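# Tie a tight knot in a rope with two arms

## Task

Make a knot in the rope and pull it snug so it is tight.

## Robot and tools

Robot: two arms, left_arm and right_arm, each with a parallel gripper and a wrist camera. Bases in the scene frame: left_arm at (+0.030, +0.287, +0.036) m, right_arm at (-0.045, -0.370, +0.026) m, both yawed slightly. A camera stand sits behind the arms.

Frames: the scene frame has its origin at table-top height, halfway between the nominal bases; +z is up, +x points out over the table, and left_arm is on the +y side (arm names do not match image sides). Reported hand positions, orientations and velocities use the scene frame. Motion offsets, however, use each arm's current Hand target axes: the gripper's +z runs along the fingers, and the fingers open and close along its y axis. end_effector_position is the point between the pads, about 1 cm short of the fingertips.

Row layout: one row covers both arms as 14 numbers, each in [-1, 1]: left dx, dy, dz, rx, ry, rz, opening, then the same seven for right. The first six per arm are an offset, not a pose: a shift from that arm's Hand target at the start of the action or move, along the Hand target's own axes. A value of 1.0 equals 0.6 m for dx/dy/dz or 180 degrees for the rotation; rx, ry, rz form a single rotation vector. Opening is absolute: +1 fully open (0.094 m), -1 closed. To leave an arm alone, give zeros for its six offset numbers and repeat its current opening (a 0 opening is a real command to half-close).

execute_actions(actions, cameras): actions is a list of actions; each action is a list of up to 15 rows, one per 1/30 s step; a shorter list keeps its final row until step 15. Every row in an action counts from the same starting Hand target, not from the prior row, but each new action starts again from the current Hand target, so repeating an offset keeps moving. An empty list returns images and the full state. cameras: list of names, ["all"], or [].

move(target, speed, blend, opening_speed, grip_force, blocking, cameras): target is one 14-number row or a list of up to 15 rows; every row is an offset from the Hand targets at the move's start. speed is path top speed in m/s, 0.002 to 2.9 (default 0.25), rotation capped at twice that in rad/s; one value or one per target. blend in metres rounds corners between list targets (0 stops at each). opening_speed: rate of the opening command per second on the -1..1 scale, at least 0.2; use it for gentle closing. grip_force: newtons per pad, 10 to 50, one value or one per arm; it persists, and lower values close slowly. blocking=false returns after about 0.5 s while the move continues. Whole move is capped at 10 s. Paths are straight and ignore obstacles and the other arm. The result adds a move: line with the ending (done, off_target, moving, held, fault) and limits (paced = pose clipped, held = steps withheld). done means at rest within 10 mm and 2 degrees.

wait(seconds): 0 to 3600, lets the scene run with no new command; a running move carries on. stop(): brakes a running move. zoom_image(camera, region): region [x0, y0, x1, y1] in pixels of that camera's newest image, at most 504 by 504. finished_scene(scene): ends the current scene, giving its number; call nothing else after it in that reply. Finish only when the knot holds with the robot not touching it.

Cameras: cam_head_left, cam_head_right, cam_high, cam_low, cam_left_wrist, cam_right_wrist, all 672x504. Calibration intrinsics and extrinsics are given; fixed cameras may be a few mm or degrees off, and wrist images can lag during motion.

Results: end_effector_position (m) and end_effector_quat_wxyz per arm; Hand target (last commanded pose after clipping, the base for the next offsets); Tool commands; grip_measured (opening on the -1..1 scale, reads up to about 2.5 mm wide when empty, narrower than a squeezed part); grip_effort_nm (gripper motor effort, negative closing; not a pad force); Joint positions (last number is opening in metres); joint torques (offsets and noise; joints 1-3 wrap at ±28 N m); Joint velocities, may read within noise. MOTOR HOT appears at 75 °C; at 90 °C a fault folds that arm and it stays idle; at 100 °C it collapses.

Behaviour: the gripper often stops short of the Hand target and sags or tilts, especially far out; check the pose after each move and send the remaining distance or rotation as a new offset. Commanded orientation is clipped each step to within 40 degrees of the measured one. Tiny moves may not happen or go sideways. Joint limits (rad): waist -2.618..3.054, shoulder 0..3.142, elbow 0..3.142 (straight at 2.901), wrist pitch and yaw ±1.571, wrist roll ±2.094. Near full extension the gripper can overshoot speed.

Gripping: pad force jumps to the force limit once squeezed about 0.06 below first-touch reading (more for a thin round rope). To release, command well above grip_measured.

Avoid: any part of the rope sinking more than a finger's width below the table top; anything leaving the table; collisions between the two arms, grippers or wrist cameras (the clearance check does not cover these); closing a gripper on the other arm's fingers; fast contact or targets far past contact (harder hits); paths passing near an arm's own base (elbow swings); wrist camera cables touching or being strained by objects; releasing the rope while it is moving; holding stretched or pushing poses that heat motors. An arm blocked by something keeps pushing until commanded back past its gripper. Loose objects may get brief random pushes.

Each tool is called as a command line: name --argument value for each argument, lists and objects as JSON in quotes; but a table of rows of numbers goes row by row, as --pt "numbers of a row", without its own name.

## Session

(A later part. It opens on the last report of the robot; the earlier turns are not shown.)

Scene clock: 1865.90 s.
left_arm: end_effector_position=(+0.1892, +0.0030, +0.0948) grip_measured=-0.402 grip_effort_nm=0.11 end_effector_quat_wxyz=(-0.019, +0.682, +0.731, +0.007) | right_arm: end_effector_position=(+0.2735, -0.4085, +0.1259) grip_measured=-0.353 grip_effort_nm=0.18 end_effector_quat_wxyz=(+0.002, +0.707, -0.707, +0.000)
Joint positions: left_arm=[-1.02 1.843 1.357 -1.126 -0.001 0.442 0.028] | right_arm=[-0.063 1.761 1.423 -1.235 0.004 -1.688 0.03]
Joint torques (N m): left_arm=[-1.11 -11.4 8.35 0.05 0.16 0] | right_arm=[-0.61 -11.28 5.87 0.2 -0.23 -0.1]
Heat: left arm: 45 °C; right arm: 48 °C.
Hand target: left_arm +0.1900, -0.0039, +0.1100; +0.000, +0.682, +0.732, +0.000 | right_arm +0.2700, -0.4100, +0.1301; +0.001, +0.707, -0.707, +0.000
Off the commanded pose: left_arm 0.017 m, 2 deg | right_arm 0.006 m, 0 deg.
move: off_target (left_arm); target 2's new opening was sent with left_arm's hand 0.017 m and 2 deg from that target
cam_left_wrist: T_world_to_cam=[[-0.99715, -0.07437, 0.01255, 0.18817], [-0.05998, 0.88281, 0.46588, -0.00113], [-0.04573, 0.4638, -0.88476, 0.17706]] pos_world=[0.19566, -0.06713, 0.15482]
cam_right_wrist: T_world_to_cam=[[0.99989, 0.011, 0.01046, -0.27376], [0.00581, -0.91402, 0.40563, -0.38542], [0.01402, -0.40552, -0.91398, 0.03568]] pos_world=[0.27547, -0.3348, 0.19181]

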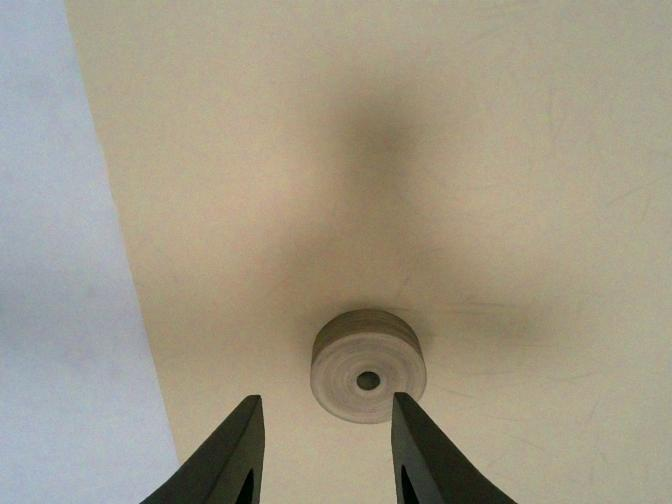

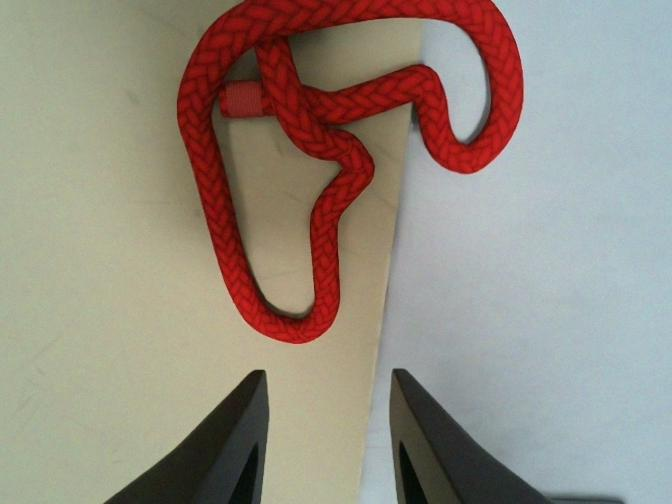

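move --target '[-0.0299, 0.0789, 0.075, 0, 0, -0.0333, -0.4, 0, 0, 0, 0, 0, 0, -0.35]' --speed 0.12 --cameras '["cam_left_wrist", "cam_right_wrist"]'

Scene clock: 1906.97 s.
left_arm: end_effector_position=(+0.2295, -0.0085, +0.0630) grip_measured=-0.402 grip_effort_nm=0.11 end_effector_quat_wxyz=(-0.018, +0.648, +0.762, +0.005) | right_arm: end_effector_position=(+0.2735, -0.4085, +0.1259) grip_measured=-0.353 grip_effort_nm=0.18 end_effector_quat_wxyz=(+0.002, +0.707, -0.707, +0.000)
Joint positions: left_arm=[-0.937 1.986 1.422 -1.043 -0.001 0.434 0.028] | right_arm=[-0.063 1.761 1.423 -1.235 0.004 -1.688 0.03]
Joint torques (N m): left_arm=[0.03 -8.77 8.21 0.4 0.15 0.04] | right_arm=[-0.59 -11.28 5.87 0.2 -0.23 -0.1]
Heat: left arm: 45 °C; right arm: 48 °C.
Hand target: left_arm +0.2386, -0.0185, +0.0650; +0.000, +0.642, +0.766, +0.000 | right_arm +0.2700, -0.4100, +0.1301; +0.001, +0.707, -0.707, +0.000
Off the commanded pose: left_arm 0.014 m, 2 deg | right_arm 0.006 m, 0 deg.
move: off_target (left_arm)
cam_left_wrist: T_world_to_cam=[[-0.98627, -0.16479, 0.01048, 0.22475], [-0.14133, 0.87523, 0.46259, 0.04515], [-0.08541, 0.45476, -0.88651, 0.16532]] pos_world=[0.24216, -0.07766, 0.12331]
cam_right_wrist: T_world_to_cam=[[0.99989, 0.011, 0.01046, -0.27376], [0.00581, -0.91402, 0.40563, -0.38542], [0.01402, -0.40552, -0.91398, 0.03568]] pos_world=[0.27547, -0.3348, 0.19181]

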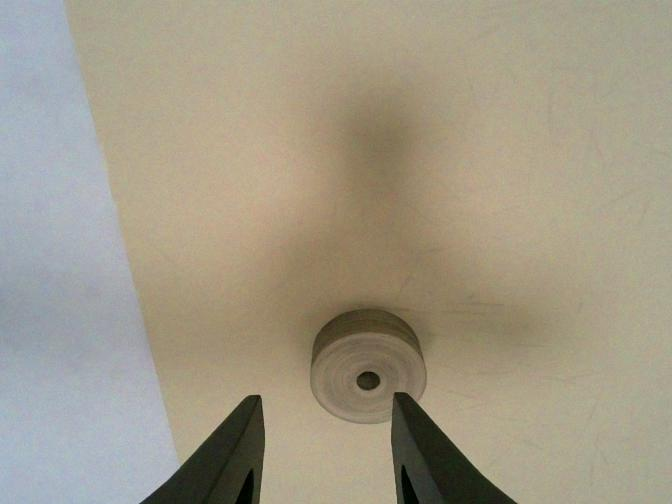

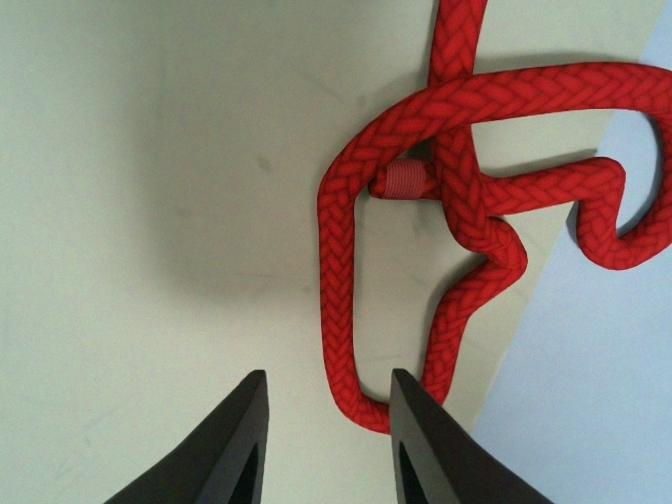

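move --pt "0 0 0.0967 0 0 0 -0.4 0 0 0 0 0 0 -0.35" --pt "0 0 0.0967 0 0 0 -0.95 0 0 0 0 0 0 -0.35" --pt "0 0 0.0583 0 0 0 -0.95 0 0 0 0 0 0 -0.35" --pt "-0.0122 0.0689 0.0583 0 0 0 -0.95 0 0 0 0 0 0 -0.35" --pt "-0.0122 0.0689 0.0967 0 0 0 -0.95 0 0 0 0 0 0 -0.35" --speed 0.08 --cameras '["cam_left_wrist", "cam_right_wrist"]'

move --pt "0 0 0 0 0 0 -0.4 0 0 0 0 0 0 -0.35" --pt "0 0 -0.17 0 0 0 -0.4 0 0 0 0 0 0 -0.35" --speed 0.1 --cameras '["cam_left_wrist", "cam_right_wrist"]'

Scene clock: 1931.27 s.
left_arm: end_effector_position=(+0.2758, -0.0160, +0.0176) grip_measured=-0.844 grip_effort_nm=-1.03 end_effector_quat_wxyz=(-0.007, +0.641, +0.768, +0.002) | right_arm: end_effector_position=(+0.2735, -0.4085, +0.1259) grip_measured=-0.353 grip_effort_nm=0.18 end_effector_quat_wxyz=(+0.002, +0.707, -0.707, +0.000)
Joint positions: left_arm=[-0.849 2.149 1.479 -0.915 -0.001 0.503 0.007] | right_arm=[-0.063 1.761 1.423 -1.235 0.004 -1.688 0.03]
Joint torques (N m): left_arm=[0.02 -8.95 4.42 0.64 0.16 0.19] | right_arm=[-0.61 -11.3 5.89 0.2 -0.23 -0.1]
Heat: left arm: 45 °C; right arm: 48 °C.
Hand target: left_arm +0.2805, -0.0185, +0.0070; +0.000, +0.643, +0.766, +0.000 | right_arm +0.2700, -0.4100, +0.1301; +0.001, +0.707, -0.707, +0.000
Off the commanded pose: left_arm 0.012 m, 1 deg | right_arm 0.006 m, 0 deg.
move: off_target (left_arm); target 2's new opening was sent with left_arm's hand 0.013 m and 2 deg from that target
cam_left_wrist: T_world_to_cam=[[-0.98315, -0.1828, 0.00189, 0.26863], [-0.16299, 0.88121, 0.44373, 0.08562], [-0.08278, 0.43595, -0.89616, 0.13154]] pos_world=[0.28895, -0.08369, 0.07938]
cam_right_wrist: T_world_to_cam=[[0.99989, 0.011, 0.01046, -0.27376], [0.00581, -0.91402, 0.40563, -0.38542], [0.01402, -0.40552, -0.91398, 0.03568]] pos_world=[0.27547, -0.3348, 0.19181]

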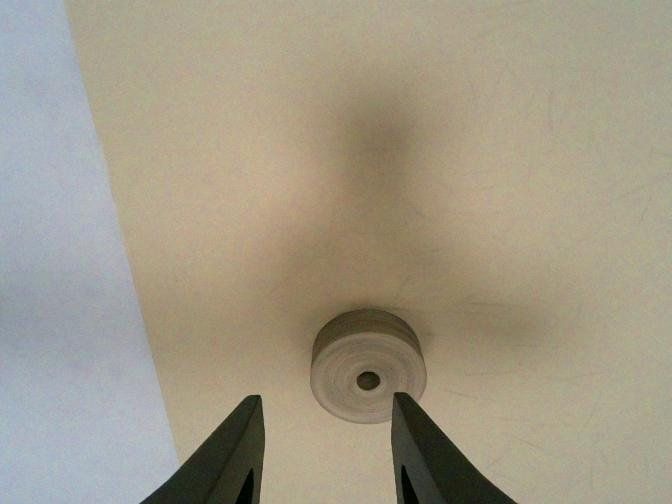

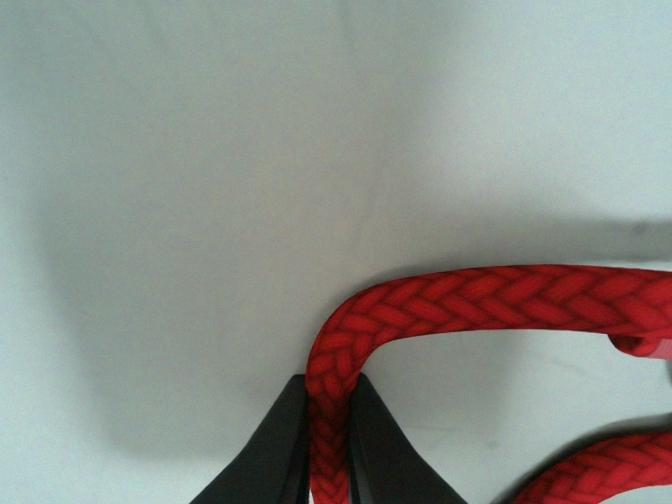

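Scene clock: 1933.77 s.
left_arm: end_effector_position=(+0.2750, -0.0150, +0.0901) grip_measured=-0.402 grip_effort_nm=0.11 end_effector_quat_wxyz=(-0.022, +0.641, +0.767, +0.005) | right_arm: end_effector_position=(+0.2735, -0.4085, +0.1259) grip_measured=-0.353 grip_effort_nm=0.18 end_effector_quat_wxyz=(+0.002, +0.707, -0.707, +0.000)
Joint positions: left_arm=[-0.849 2.09 1.687 -1.213 -0.001 0.504 0.028] | right_arm=[-0.063 1.761 1.423 -1.235 0.004 -1.688 0.03]
Joint torques (N m): left_arm=[0.08 -14.05 8.5 0.02 0.16 0.2] | right_arm=[-0.61 -11.32 5.86 0.2 -0.23 -0.1]
Heat: left arm: 46 °C; right arm: 48 °C.
Hand target: left_arm +0.2804, -0.0185, +0.1091; +0.000, +0.643, +0.766, +0.000 | right_arm +0.2700, -0.4100, +0.1301; +0.001, +0.707, -0.707, +0.000
Off the commanded pose: left_arm 0.020 m, 3 deg | right_arm 0.006 m, 0 deg.
move: off_target (left_arm)
cam_left_wrist: T_world_to_cam=[[-0.98305, -0.18258, 0.01664, 0.26655], [-0.15373, 0.87034, 0.46785, 0.04752], [-0.0999, 0.45736, -0.88365, 0.19995]] pos_world=[0.28931, -0.08414, 0.15002]
cam_right_wrist: T_world_to_cam=[[0.99989, 0.011, 0.01046, -0.27376], [0.00581, -0.91402, 0.40563, -0.38542], [0.01402, -0.40552, -0.91398, 0.03568]] pos_world=[0.27547, -0.3348, 0.19181]

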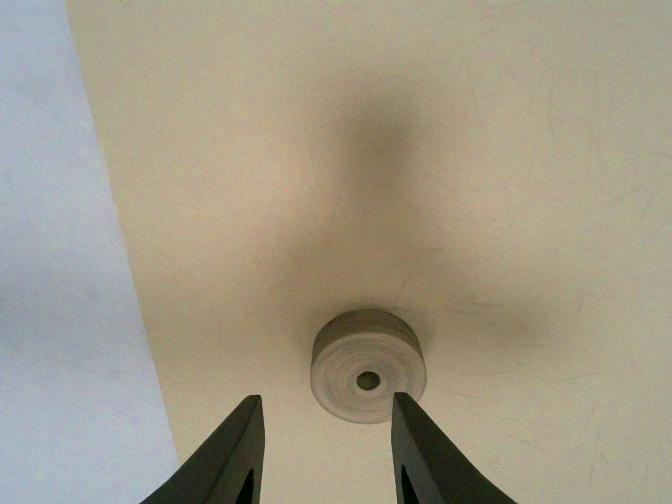

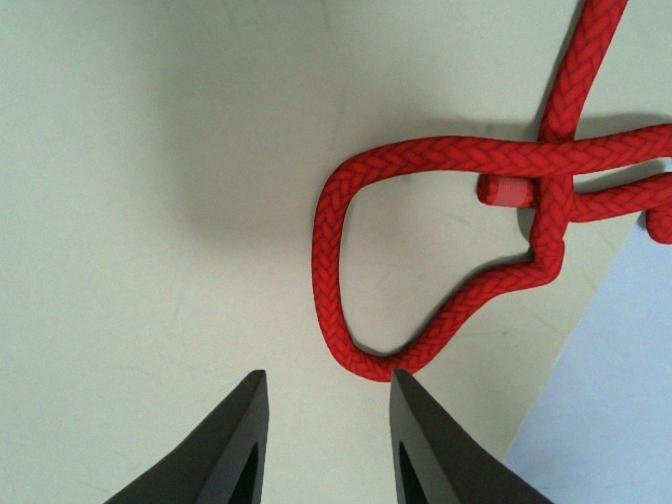

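move --target '[-0.057, -0.0412, 0.0735, 0, 0, 0.4556, -0.4, 0, 0, 0, 0, 0, 0, -0.35]' --speed 0.18 --cameras '["cam_left_wrist", "cam_right_wrist"]'

Scene clock: 2012.70 s.
left_arm: end_effector_position=(+0.2590, -0.0472, +0.0651) grip_measured=-0.402 grip_effort_nm=0.11 end_effector_quat_wxyz=(-0.012, +0.986, +0.166, -0.005) | right_arm: end_effector_position=(+0.2735, -0.4085, +0.1259) grip_measured=-0.353 grip_effort_nm=0.18 end_effector_quat_wxyz=(+0.002, +0.707, -0.707, +0.000)
Joint positions: left_arm=[-0.93 2.155 1.687 -1.129 -0.001 1.84 0.028] | right_arm=[-0.063 1.761 1.423 -1.235 0.004 -1.688 0.03]
Joint torques (N m): left_arm=[-0.96 -10.14 7.56 0.29 0.2 0.24] | right_arm=[-0.61 -11.29 5.86 0.2 -0.22 -0.1]
Heat: left arm: 54 °C; right arm: 48 °C.
Hand target: left_arm +0.2621, -0.0565, +0.0649; +0.000, +0.988, +0.157, +0.000 | right_arm +0.2700, -0.4100, +0.1301; +0.001, +0.707, -0.707, +0.000
Off the commanded pose: left_arm 0.010 m, 2 deg | right_arm 0.006 m, 0 deg.
move: done
cam_left_wrist: T_world_to_cam=[[-0.33054, 0.94357, 0.02071, 0.12923], [0.85631, 0.2906, 0.42694, -0.20148], [0.39683, 0.15885, -0.90404, 0.04964]] pos_world=[0.19555, -0.07128, 0.12822]
cam_right_wrist: T_world_to_cam=[[0.99989, 0.011, 0.01046, -0.27376], [0.00581, -0.91402, 0.40563, -0.38542], [0.01402, -0.40552, -0.91398, 0.03568]] pos_world=[0.27547, -0.3348, 0.19181]

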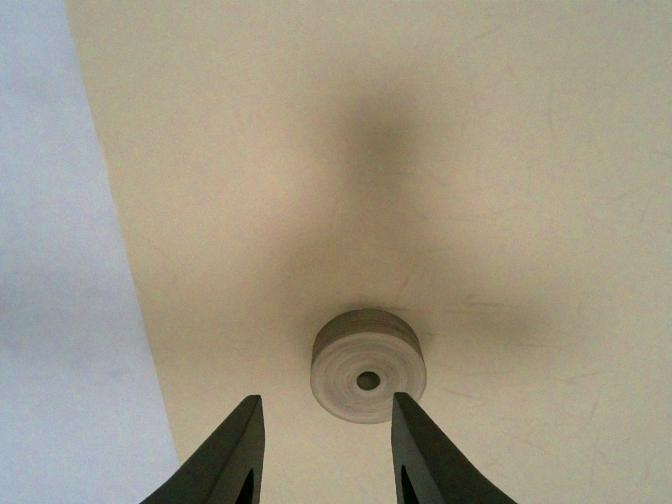

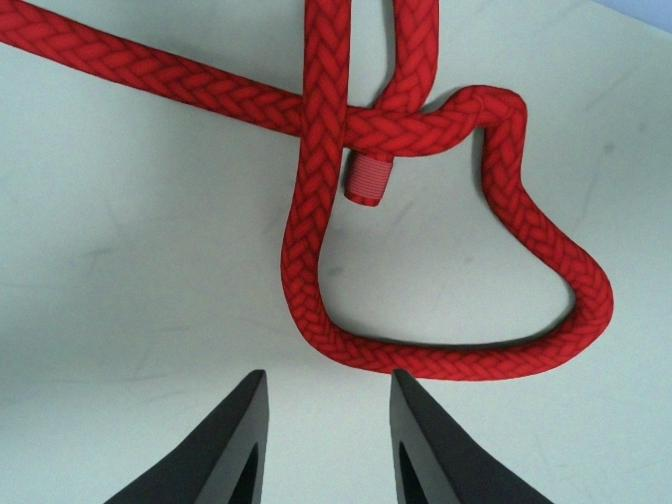

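move --pt "-0.0142 0.0153 0.0967 0 0 0 -0.4 0 0 0 0 0 0 -0.35" --pt "-0.0142 0.0153 0.0967 0 0 0 -0.95 0 0 0 0 0 0 -0.35" --pt "-0.0142 0.0153 0.0548 0 0 0 -0.95 0 0 0 0 0 0 -0.35" --pt "-0.0242 0.0786 0.0548 0 0 0 -0.95 0 0 0 0 0 0 -0.35" --pt "-0.0242 0.0786 0.0967 0 0 0 -0.95 0 0 0 0 0 0 -0.35" --speed 0.08

move --pt "0 0 0 0 0 0 -0.4 0 0 0 0 0 0 -0.35" --pt "0 -0.0633 -0.15 0 0 0 -0.4 0 0 0 0 0 0 -0.35" --speed 0.1 --cameras '["cam_left_wrist", "cam_right_wrist"]'

Scene clock: 2042.83 s.
left_arm: end_effector_position=(+0.2642, -0.1024, +0.0193) grip_measured=-0.833 grip_effort_nm=-1.03 end_effector_quat_wxyz=(-0.001, +0.988, +0.156, +0.000) | right_arm: end_effector_position=(+0.2735, -0.4085, +0.1259) grip_measured=-0.353 grip_effort_nm=0.18 end_effector_quat_wxyz=(+0.002, +0.707, -0.707, +0.000)
Joint positions: left_arm=[-0.99 2.379 1.88 -1.074 -0.001 1.8 0.008] | right_arm=[-0.063 1.761 1.423 -1.235 0.004 -1.688 0.03]
Joint torques (N m): left_arm=[-0.96 -10.92 4.57 0.49 0.17 0.04] | right_arm=[-0.64 -11.3 5.89 0.21 -0.23 -0.1]
Heat: left arm: 51 °C; right arm: 48 °C.
Hand target: left_arm +0.2630, -0.1058, +0.0068; +0.000, +0.988, +0.157, +0.000 | right_arm +0.2700, -0.4100, +0.1301; +0.001, +0.707, -0.707, +0.000
Off the commanded pose: left_arm 0.013 m, 0 deg | right_arm 0.006 m, 0 deg.
move: off_target (left_arm); target 2's new opening was sent with left_arm's hand 0.014 m and 1 deg from that target

Scene clock: 2045.13 s.
left_arm: end_effector_position=(+0.2479, -0.0722, +0.0794) grip_measured=-0.402 grip_effort_nm=0.11 end_effector_quat_wxyz=(-0.013, +0.988, +0.157, -0.005) | right_arm: end_effector_position=(+0.2735, -0.4085, +0.1259) grip_measured=-0.353 grip_effort_nm=0.18 end_effector_quat_wxyz=(+0.002, +0.707, -0.707, +0.000)
Joint positions: left_arm=[-0.986 2.207 1.829 -1.22 -0.001 1.802 0.028] | right_arm=[-0.063 1.761 1.423 -1.235 0.004 -1.688 0.03]
Joint torques (N m): left_arm=[0.38 -15.79 6.27 0.02 0.19 0.22] | right_arm=[-0.59 -11.26 5.87 0.2 -0.23 -0.1]
Heat: left arm: 52 °C; right arm: 48 °C.
Hand target: left_arm +0.2512, -0.0698, +0.0969; +0.000, +0.988, +0.157, +0.000 | right_arm +0.2700, -0.4100, +0.1301; +0.001, +0.707, -0.707, +0.000
Off the commanded pose: left_arm 0.018 m, 2 deg | right_arm 0.006 m, 0 deg.
move: off_target (left_arm)
cam_left_wrist: T_world_to_cam=[[-0.31395, 0.94917, 0.02281, 0.145], [0.86133, 0.27463, 0.42742, -0.19322], [0.39943, 0.15383, -0.90377, 0.06987]] pos_world=[0.18404, -0.09531, 0.14242]
cam_right_wrist: T_world_to_cam=[[0.99989, 0.011, 0.01046, -0.27376], [0.00581, -0.91402, 0.40563, -0.38542], [0.01402, -0.40552, -0.91398, 0.03568]] pos_world=[0.27547, -0.3348, 0.19181]

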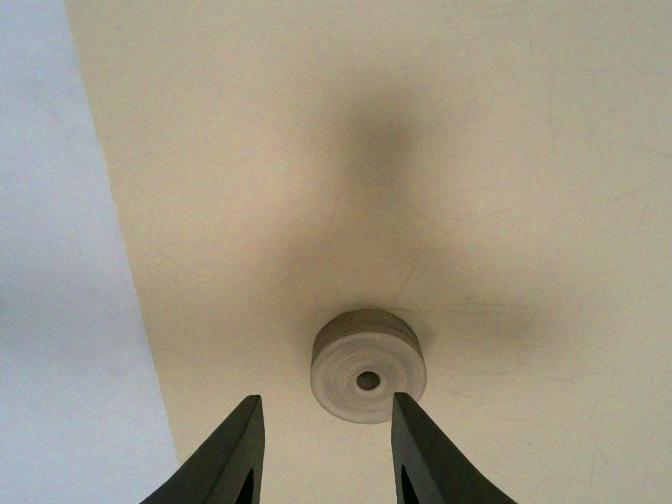

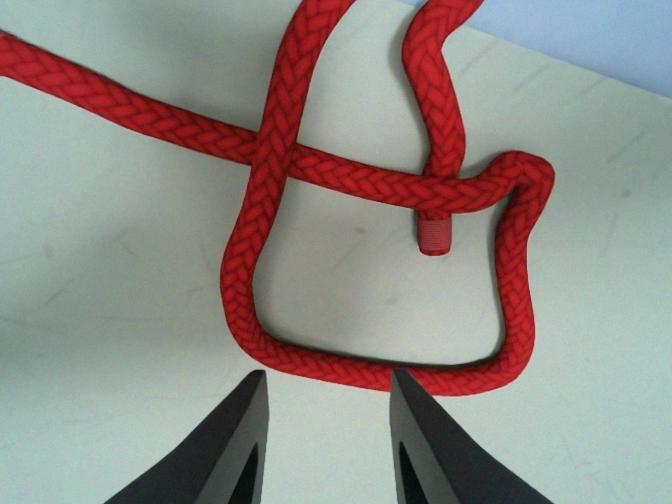

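move --target '[-0.0333, -0.0333, 0.0, 0, 0, 0, -0.5, 0, 0, 0, 0, 0, 0, -0.4]' --speed 0.1 --cameras '["cam_high", "cam_low", "cam_left_wrist", "cam_right_wrist"]'

zoom_image --camera "cam_high" --region '[220, 140, 440, 260]'

zoom_image --camera "cam_low" --region '[140, 180, 420, 310]'

Scene clock: 2132.97 s.
left_arm: end_effector_position=(+0.2254, -0.0507, +0.0836) grip_measured=-0.498 grip_effort_nm=-0.11 end_effector_quat_wxyz=(-0.025, +0.987, +0.156, -0.009) | right_arm: end_effector_position=(+0.2735, -0.4085, +0.1259) grip_measured=-0.397 grip_effort_nm=-0.10 end_effector_quat_wxyz=(+0.002, +0.707, -0.707, +0.000)
Joint positions: left_arm=[-1.007 2.108 1.688 -1.204 -0.001 1.784 0.024] | right_arm=[-0.063 1.761 1.423 -1.235 0.004 -1.688 0.028]
Joint torques (N m): left_arm=[-0.84 -14.83 5.31 0.26 0.17 0.06] | right_arm=[-0.62 -11.3 5.89 0.2 -0.22 -0.09]
Heat: left arm: 58 °C; right arm: 48 °C.
Hand target: left_arm +0.2260, -0.0569, +0.0968; +0.000, +0.988, +0.157, +0.000 | right_arm +0.2700, -0.4100, +0.1301; +0.001, +0.707, -0.707, +0.000
Off the commanded pose: left_arm 0.015 m, 3 deg | right_arm 0.006 m, 0 deg.
move: off_target (left_arm)
cam_left_wrist: T_world_to_cam=[[-0.31133, 0.94906, 0.04859, 0.11464], [0.8674, 0.26291, 0.42248, -0.18311], [0.38818, 0.17368, -0.90507, 0.08297]] pos_world=[0.16231, -0.07507, 0.14688]
cam_right_wrist: T_world_to_cam=[[0.99989, 0.011, 0.01046, -0.27376], [0.00581, -0.91402, 0.40563, -0.38542], [0.01402, -0.40552, -0.91398, 0.03568]] pos_world=[0.27547, -0.3348, 0.19181]

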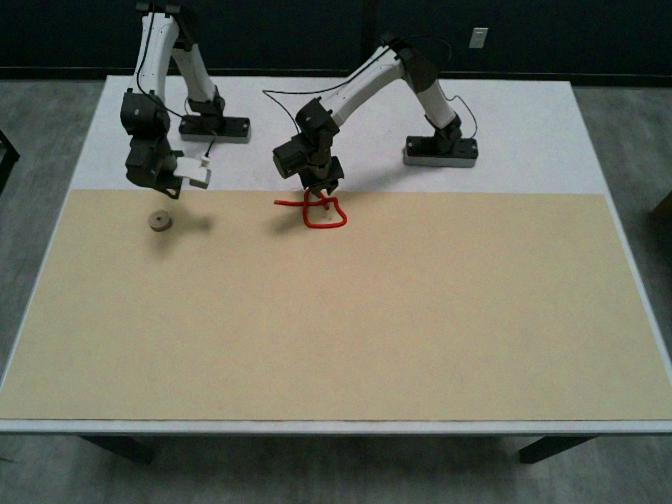

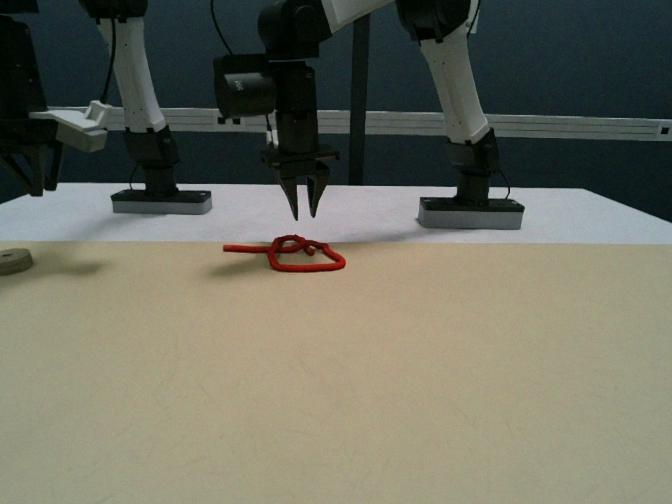

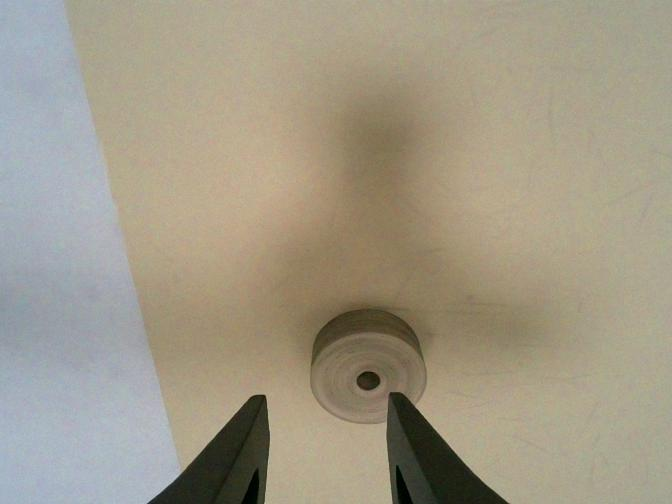

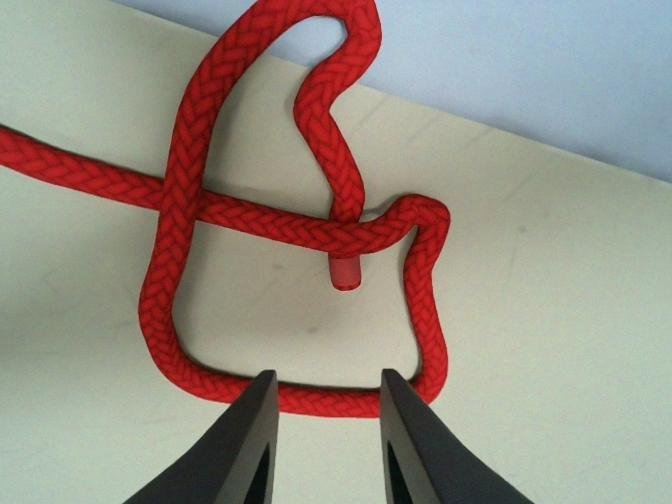

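Scaled by 2.291 from the camera's image (finer frame: 960x720).

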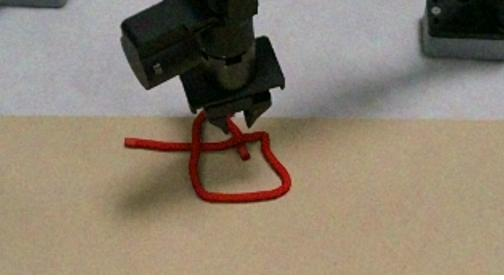

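Scaled by 1.800 from the camera's image (finer frame: 960x720).

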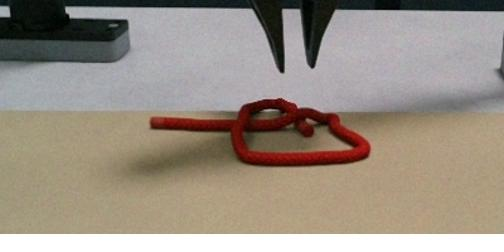

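move --target '[0, 0, 0, 0, 0, 0, -0.5, -0.3142, 0.0567, 0.0467, -0.2846, 0.0249, 0.9028, -0.4]' --speed 0.22 --cameras '["cam_left_wrist", "cam_right_wrist", "cam_high"]'

Scene clock: 2181.80 s.
left_arm: end_effector_position=(+0.2254, -0.0508, +0.0836) grip_measured=-0.498 grip_effort_nm=-0.11 end_effector_quat_wxyz=(-0.025, +0.987, +0.156, -0.009) | right_arm: end_effector_position=(+0.2355, -0.2242, +0.0984) grip_measured=-0.397 grip_effort_nm=-0.11 end_effector_quat_wxyz=(-0.239, +0.616, +0.728, +0.183)
Joint positions: left_arm=[-1.007 2.108 1.688 -1.204 -0.001 1.783 0.024] | right_arm=[0.214 1.761 1.183 -1.03 -0.61 1.553 0.028]
Joint torques (N m): left_arm=[-0.9 -14.87 5.22 0.23 0.19 0.04] | right_arm=[0.73 -11.64 4.7 0.45 -0.46 0.11]
Heat: left arm: 66 °C; right arm: 47 °C.
Hand target: left_arm +0.2259, -0.0566, +0.0969; -0.001, +0.988, +0.157, +0.000 | right_arm +0.2361, -0.2215, +0.1021; -0.231, +0.613, +0.730, +0.193
Off the commanded pose: left_arm 0.015 m, 3 deg | right_arm 0.005 m, 1 deg.
move: done
cam_left_wrist: T_world_to_cam=[[-0.31163, 0.94898, 0.04827, 0.11482], [0.86721, 0.26328, 0.42264, -0.18305], [0.38837, 0.17357, -0.90501, 0.08294]] pos_world=[0.16231, -0.07516, 0.14688]
cam_right_wrist: T_world_to_cam=[[-0.98135, -0.18962, 0.03167, 0.18206], [-0.07186, 0.5146, 0.85442, 0.08882], [-0.17831, 0.8362, -0.51862, 0.37059]] pos_world=[0.25113, -0.32107, 0.11054]
Images, in order (width x height): cam_high 672x504, cam_left_wrist 672x504, cam_right_wrist 672x504.

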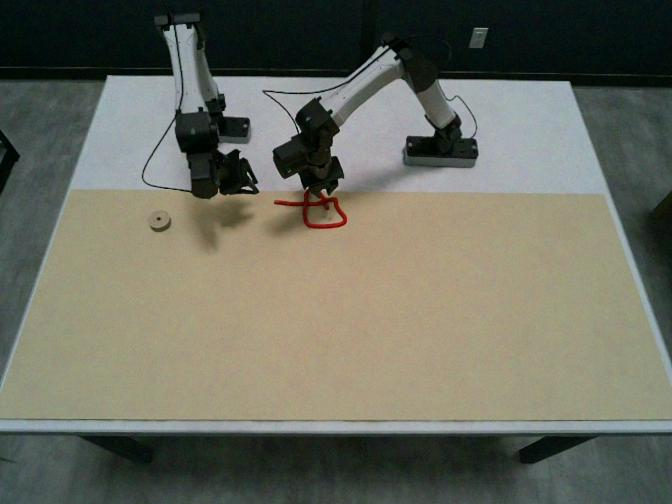

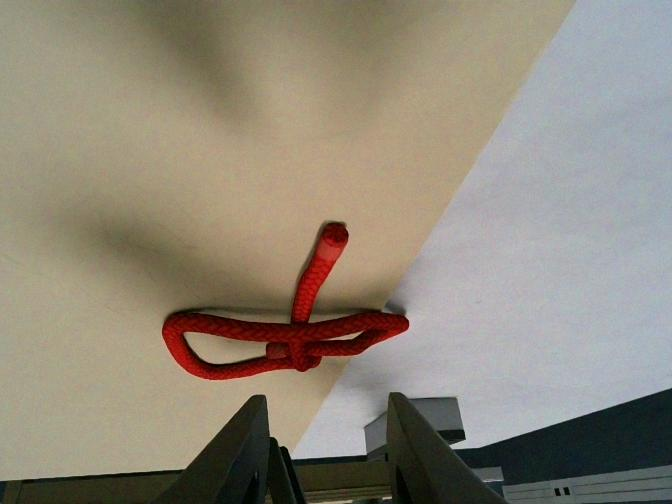

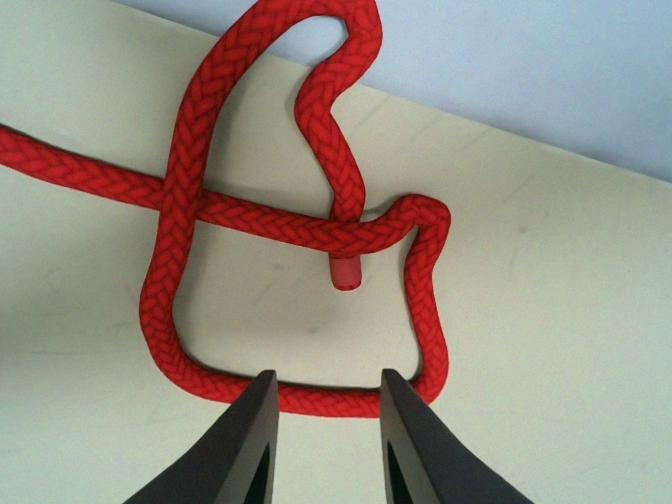

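move --pt "0 0 0.04 0 0 0 -0.5 0.0022 -0.0046 0.1813 0 0 0 -0.4" --pt "0 0 0.04 0 0 0 -0.5 0.0022 -0.0046 0.1813 0 0 0 -0.97" --speed 0.08 --cameras '["cam_left_wrist", "cam_right_wrist", "cam_low"]'

zoom_image --camera "cam_low" --region '[140, 160, 420, 310]'

Scene clock: 2225.27 s.
left_arm: end_effector_position=(+0.2257, -0.0513, +0.0664) grip_measured=-0.498 grip_effort_nm=-0.11 end_effector_quat_wxyz=(-0.017, +0.988, +0.156, -0.006) | right_arm: end_effector_position=(+0.2254, -0.1593, +0.0234) grip_measured=-0.846 grip_effort_nm=-0.99 end_effector_quat_wxyz=(-0.232, +0.610, +0.730, +0.203)
Joint positions: left_arm=[-1.007 2.108 1.618 -1.117 -0.001 1.783 0.024] | right_arm=[0.423 1.862 0.962 -0.52 -0.61 1.808 0.007]
Joint torques (N m): left_arm=[-0.88 -13.07 5.29 0.29 0.18 0.03] | right_arm=[0.77 -7.88 4.16 0.86 -0.31 0.1]
Heat: left arm: 67 °C; right arm: 48 °C.
Hand target: left_arm +0.2259, -0.0566, +0.0729; -0.001, +0.988, +0.157, +0.000 | right_arm +0.2223, -0.1594, +0.0138; -0.231, +0.613, +0.730, +0.193
Off the commanded pose: left_arm 0.008 m, 2 deg | right_arm 0.010 m, 1 deg.
move: done
cam_left_wrist: T_world_to_cam=[[-0.31201, 0.94957, 0.03112, 0.11746], [0.86349, 0.26976, 0.42616, -0.17496], [0.39628, 0.15984, -0.90411, 0.06482]] pos_world=[0.16203, -0.0747, 0.12951]
cam_right_wrist: T_world_to_cam=[[-0.98173, -0.19006, -0.00956, 0.1878], [-0.1044, 0.49595, 0.86205, 0.12304], [-0.1591, 0.8473, -0.50673, 0.2727]] pos_world=[0.2406, -0.25639, 0.03391]
Images, in order (width x height): cam_low 672x504, cam_left_wrist 672x504, cam_right_wrist 672x504.

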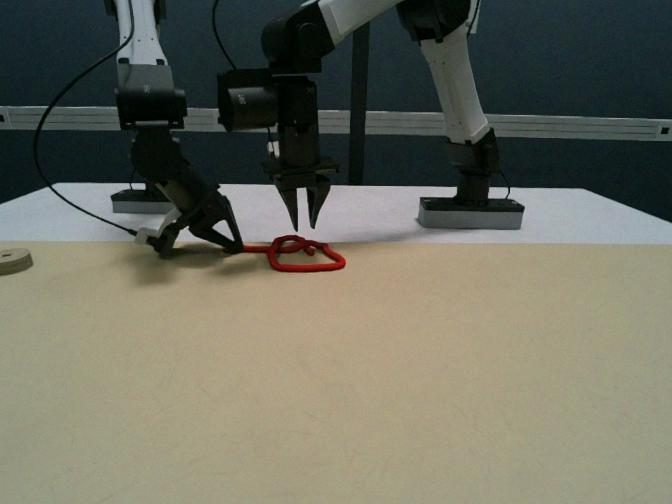

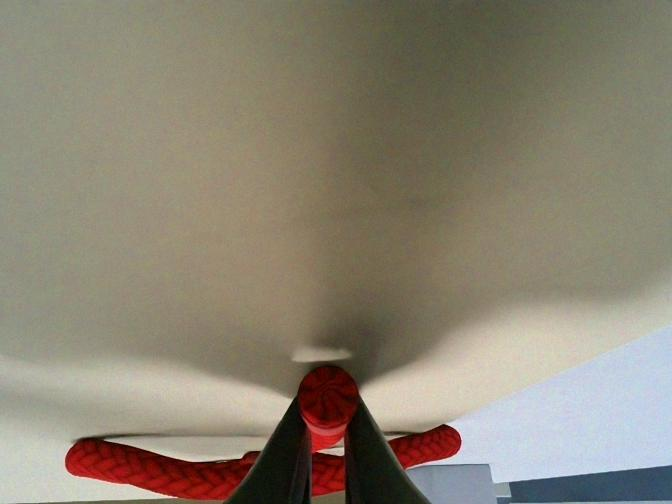

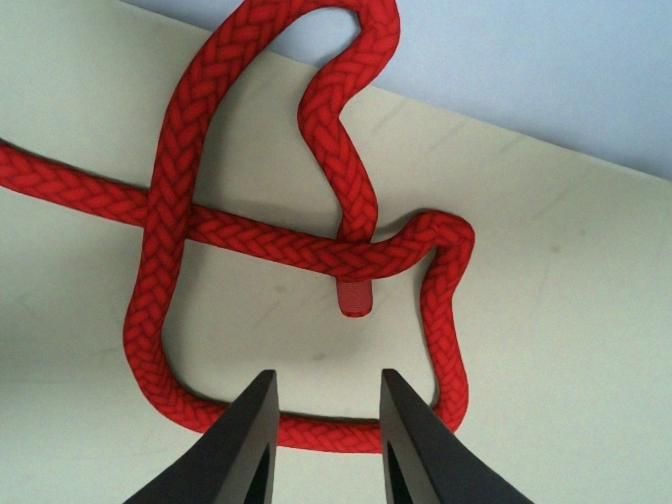

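Scaled by 1.800 from the camera's image (finer frame: 960x720).

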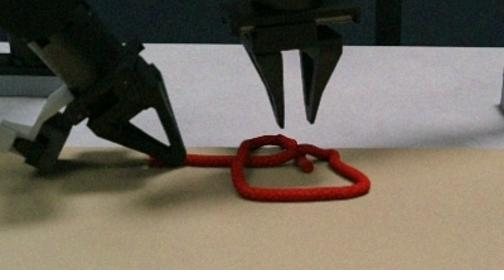

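move --pt "0.0092 -0.0128 0.1098 0 0 0 -0.5 0 0 0 0 0 0 -0.97" --pt "0.0092 -0.0128 0.1098 0 0 0 -0.97 0 0 0 0 0 0 -0.97" --speed 0.08 --cameras '["cam_left_wrist", "cam_right_wrist"]'

Scene clock: 2251.80 s.
left_arm: end_effector_position=(+0.2249, -0.0478, +0.0171) grip_measured=-0.860 grip_effort_nm=-1.03 end_effector_quat_wxyz=(-0.002, +0.988, +0.157, +0.000) | right_arm: end_effector_position=(+0.2254, -0.1593, +0.0234) grip_measured=-0.846 grip_effort_nm=-0.99 end_effector_quat_wxyz=(-0.232, +0.610, +0.730, +0.203)
Joint positions: left_arm=[-1.004 2.132 1.449 -0.893 -0.001 1.785 0.007] | right_arm=[0.423 1.862 0.962 -0.52 -0.61 1.808 0.007]
Joint torques (N m): left_arm=[0.35 -8.92 4.18 0.51 0.19 0.21] | right_arm=[0.77 -7.91 4.15 0.85 -0.3 0.1]
Heat: left arm: 63 °C; right arm: 45 °C.
Hand target: left_arm +0.2287, -0.0478, +0.0071; +0.000, +0.988, +0.157, +0.000 | right_arm +0.2223, -0.1594, +0.0138; -0.231, +0.613, +0.730, +0.193
Off the commanded pose: left_arm 0.011 m, 0 deg | right_arm 0.010 m, 1 deg.
move: off_target (left_arm); target 2's new opening was sent with left_arm's hand 0.012 m and 1 deg from that target
cam_left_wrist: T_world_to_cam=[[-0.31334, 0.94964, 0.00092, 0.11629], [0.85652, 0.28219, 0.43215, -0.15208], [0.41012, 0.1362, -0.9018, 0.01568]] pos_world=[0.16027, -0.06965, 0.07976]
cam_right_wrist: T_world_to_cam=[[-0.98173, -0.19006, -0.00956, 0.1878], [-0.1044, 0.49595, 0.86205, 0.12304], [-0.1591, 0.8473, -0.50673, 0.2727]] pos_world=[0.2406, -0.25639, 0.03391]

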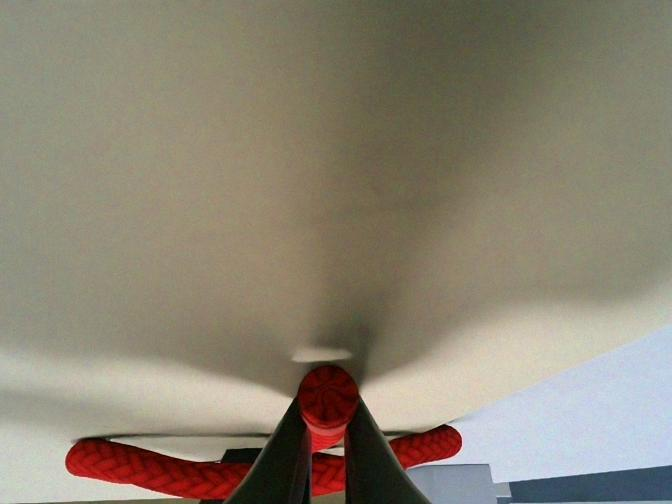

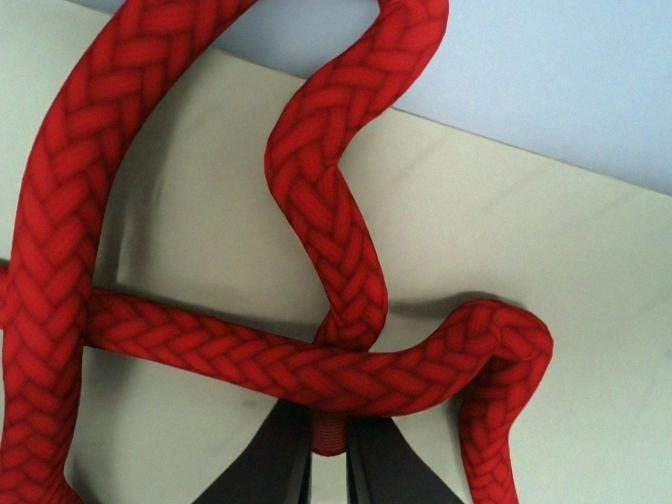

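move --target '[0.0, 0.0, -0.1465, 0, 0, 0, -0.97, 0, 0, 0, 0, 0, 0, -0.97]' --speed 0.05 --cameras '["cam_left_wrist", "cam_right_wrist", "cam_low"]'

zoom_image --camera "cam_low" --region '[140, 140, 420, 310]'

Scene clock: 2274.90 s.
left_arm: end_effector_position=(+0.2226, -0.0439, +0.0749) grip_measured=-0.860 grip_effort_nm=-1.03 end_effector_quat_wxyz=(-0.021, +0.987, +0.156, -0.008) | right_arm: end_effector_position=(+0.2254, -0.1593, +0.0234) grip_measured=-0.846 grip_effort_nm=-0.99 end_effector_quat_wxyz=(-0.232, +0.610, +0.730, +0.203)
Joint positions: left_arm=[-1.004 2.079 1.609 -1.146 -0.001 1.785 0.007] | right_arm=[0.423 1.862 0.962 -0.52 -0.61 1.808 0.007]
Joint torques (N m): left_arm=[0.35 -14.28 8.29 -0.05 0.19 0.2] | right_arm=[0.77 -7.94 4.14 0.86 -0.3 0.11]
Heat: left arm: 57 °C; right arm: 44 °C.
Hand target: left_arm +0.2287, -0.0477, +0.0949; +0.000, +0.988, +0.157, +0.000 | right_arm +0.2223, -0.1594, +0.0138; -0.231, +0.613, +0.730, +0.193
Off the commanded pose: left_arm 0.021 m, 3 deg | right_arm 0.010 m, 1 deg.
move: off_target (left_arm)
cam_left_wrist: T_world_to_cam=[[-0.31288, 0.94891, 0.04084, 0.10871], [0.86532, 0.26707, 0.42414, -0.17828], [0.39156, 0.16804, -0.90468, 0.07397]] pos_world=[0.15932, -0.06798, 0.13809]
cam_right_wrist: T_world_to_cam=[[-0.98173, -0.19006, -0.00956, 0.1878], [-0.1044, 0.49595, 0.86205, 0.12304], [-0.1591, 0.8473, -0.50673, 0.2727]] pos_world=[0.2406, -0.25639, 0.03391]
Images, in order (width x height): cam_low 672x504, cam_left_wrist 672x504, cam_right_wrist 672x504.

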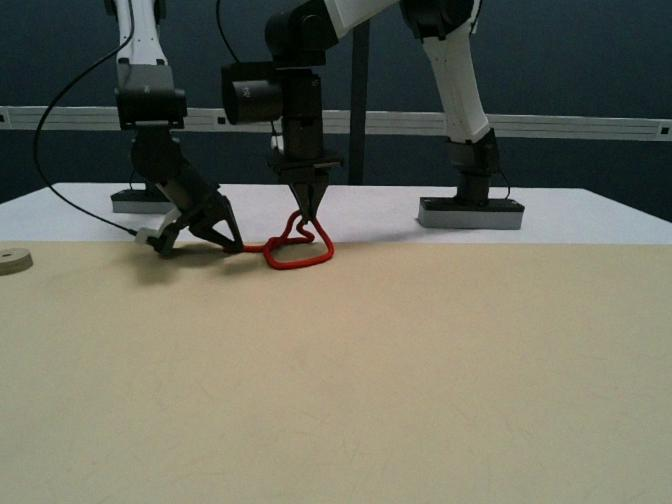

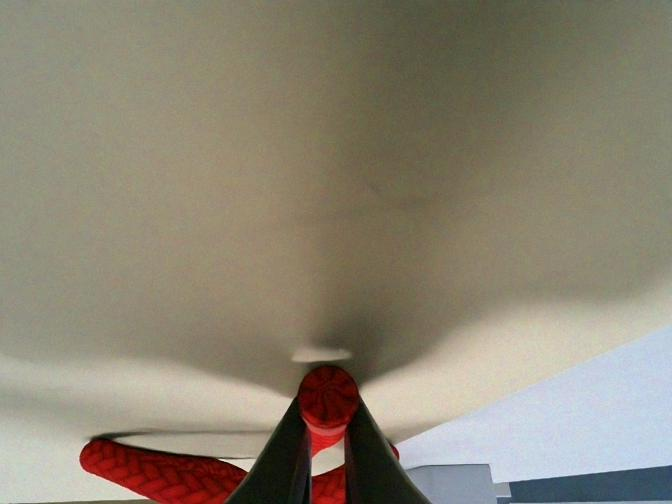

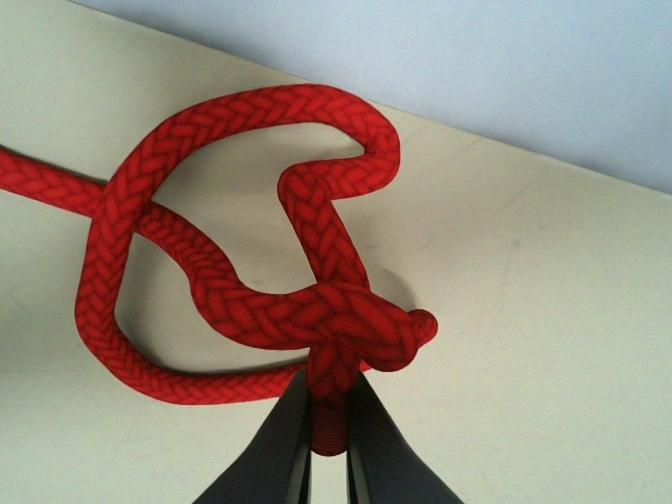

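Scaled by 1.800 from the camera's image (finer frame: 960x720).

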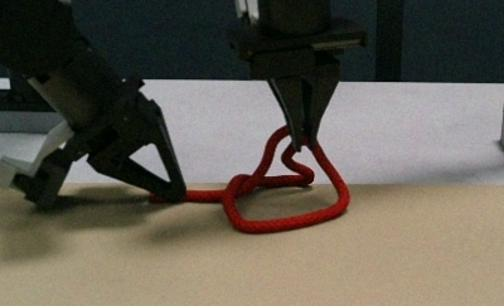

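move --target '[0.1167, 0.0, 0.0417, 0, 0, 0, -0.97, 0, 0, 0, 0, 0, 0, -0.97]' --speed 0.05 --cameras '["cam_left_wrist", "cam_right_wrist", "cam_low", "cam_high"]'

zoom_image --camera "cam_low" --region '[140, 140, 420, 310]'

zoom_image --camera "cam_high" --region '[220, 140, 440, 260]'

Scene clock: 2296.27 s.
left_arm: end_effector_position=(+0.2860, -0.0186, +0.0682) grip_measured=-0.860 grip_effort_nm=-1.03 end_effector_quat_wxyz=(-0.014, +0.987, +0.159, -0.008) | right_arm: end_effector_position=(+0.2254, -0.1593, +0.0234) grip_measured=-0.846 grip_effort_nm=-0.99 end_effector_quat_wxyz=(-0.232, +0.610, +0.730, +0.203)
Joint positions: left_arm=[-0.834 2.134 1.667 -1.137 -0.001 1.949 0.007] | right_arm=[0.423 1.862 0.962 -0.52 -0.61 1.808 0.007]
Joint torques (N m): left_arm=[0.13 -9.94 8.35 0.28 0.16 0.19] | right_arm=[0.76 -7.92 4.15 0.86 -0.3 0.1]
Heat: left arm: 58 °C; right arm: 43 °C.
Hand target: left_arm +0.2953, -0.0260, +0.0699; -0.001, +0.988, +0.157, +0.000 | right_arm +0.2223, -0.1594, +0.0138; -0.231, +0.613, +0.730, +0.193
Off the commanded pose: left_arm 0.012 m, 2 deg | right_arm 0.010 m, 1 deg.
move: off_target (left_arm)
cam_left_wrist: T_world_to_cam=[[-0.31853, 0.94753, 0.02705, 0.10724], [0.86295, 0.27805, 0.42191, -0.23594], [0.39225, 0.15773, -0.90624, 0.03858]] pos_world=[0.22263, -0.04209, 0.1316]
cam_right_wrist: T_world_to_cam=[[-0.98173, -0.19006, -0.00956, 0.1878], [-0.1044, 0.49595, 0.86205, 0.12304], [-0.1591, 0.8473, -0.50673, 0.2727]] pos_world=[0.2406, -0.25639, 0.03391]
Images, in order (width x height): cam_high 672x504, cam_low 672x504, cam_left_wrist 672x504, cam_right_wrist 672x504.

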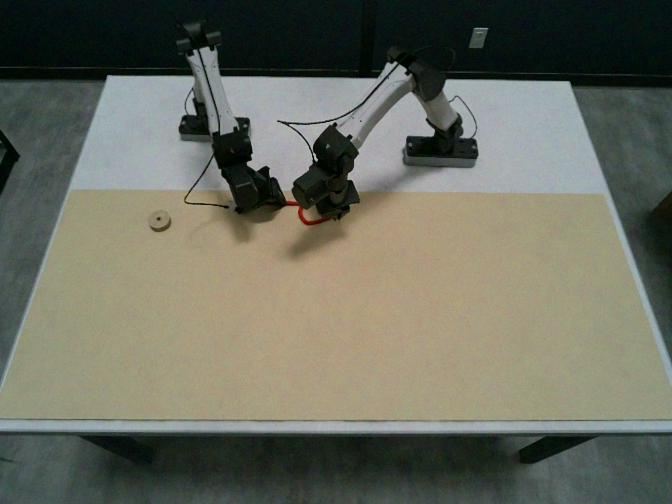

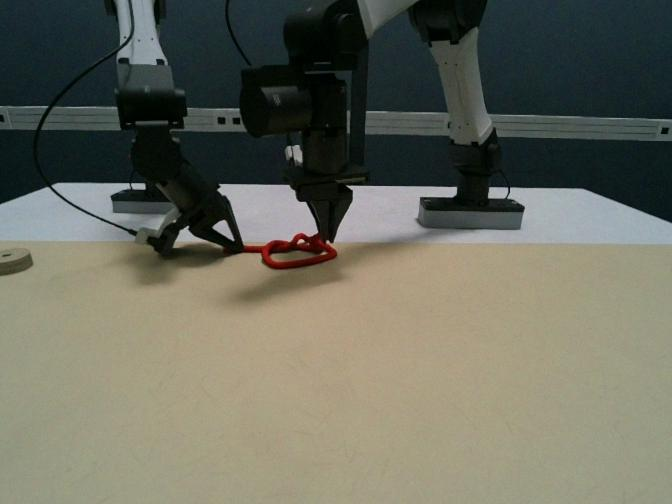

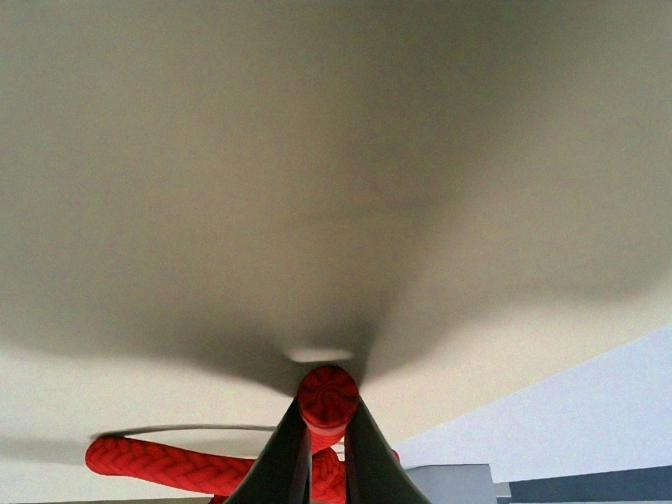

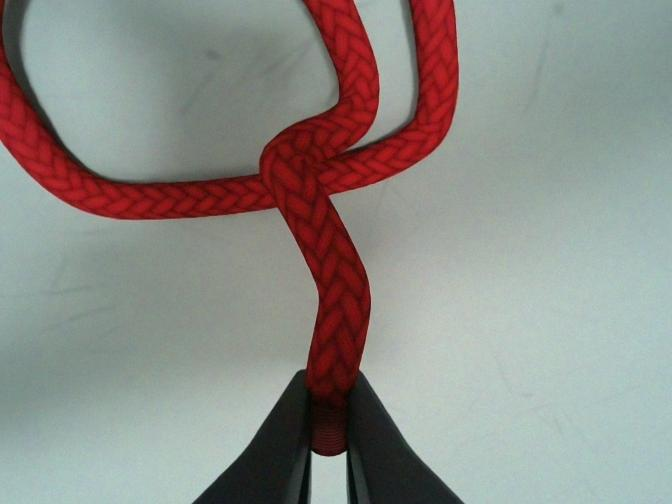

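Scaled by 1.800 from the camera's image (finer frame: 960x720).

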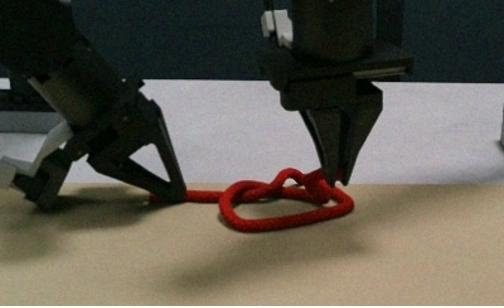

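Scaled by 2.291 from the camera's image (finer frame: 960x720).

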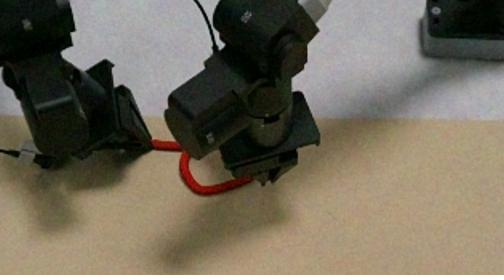

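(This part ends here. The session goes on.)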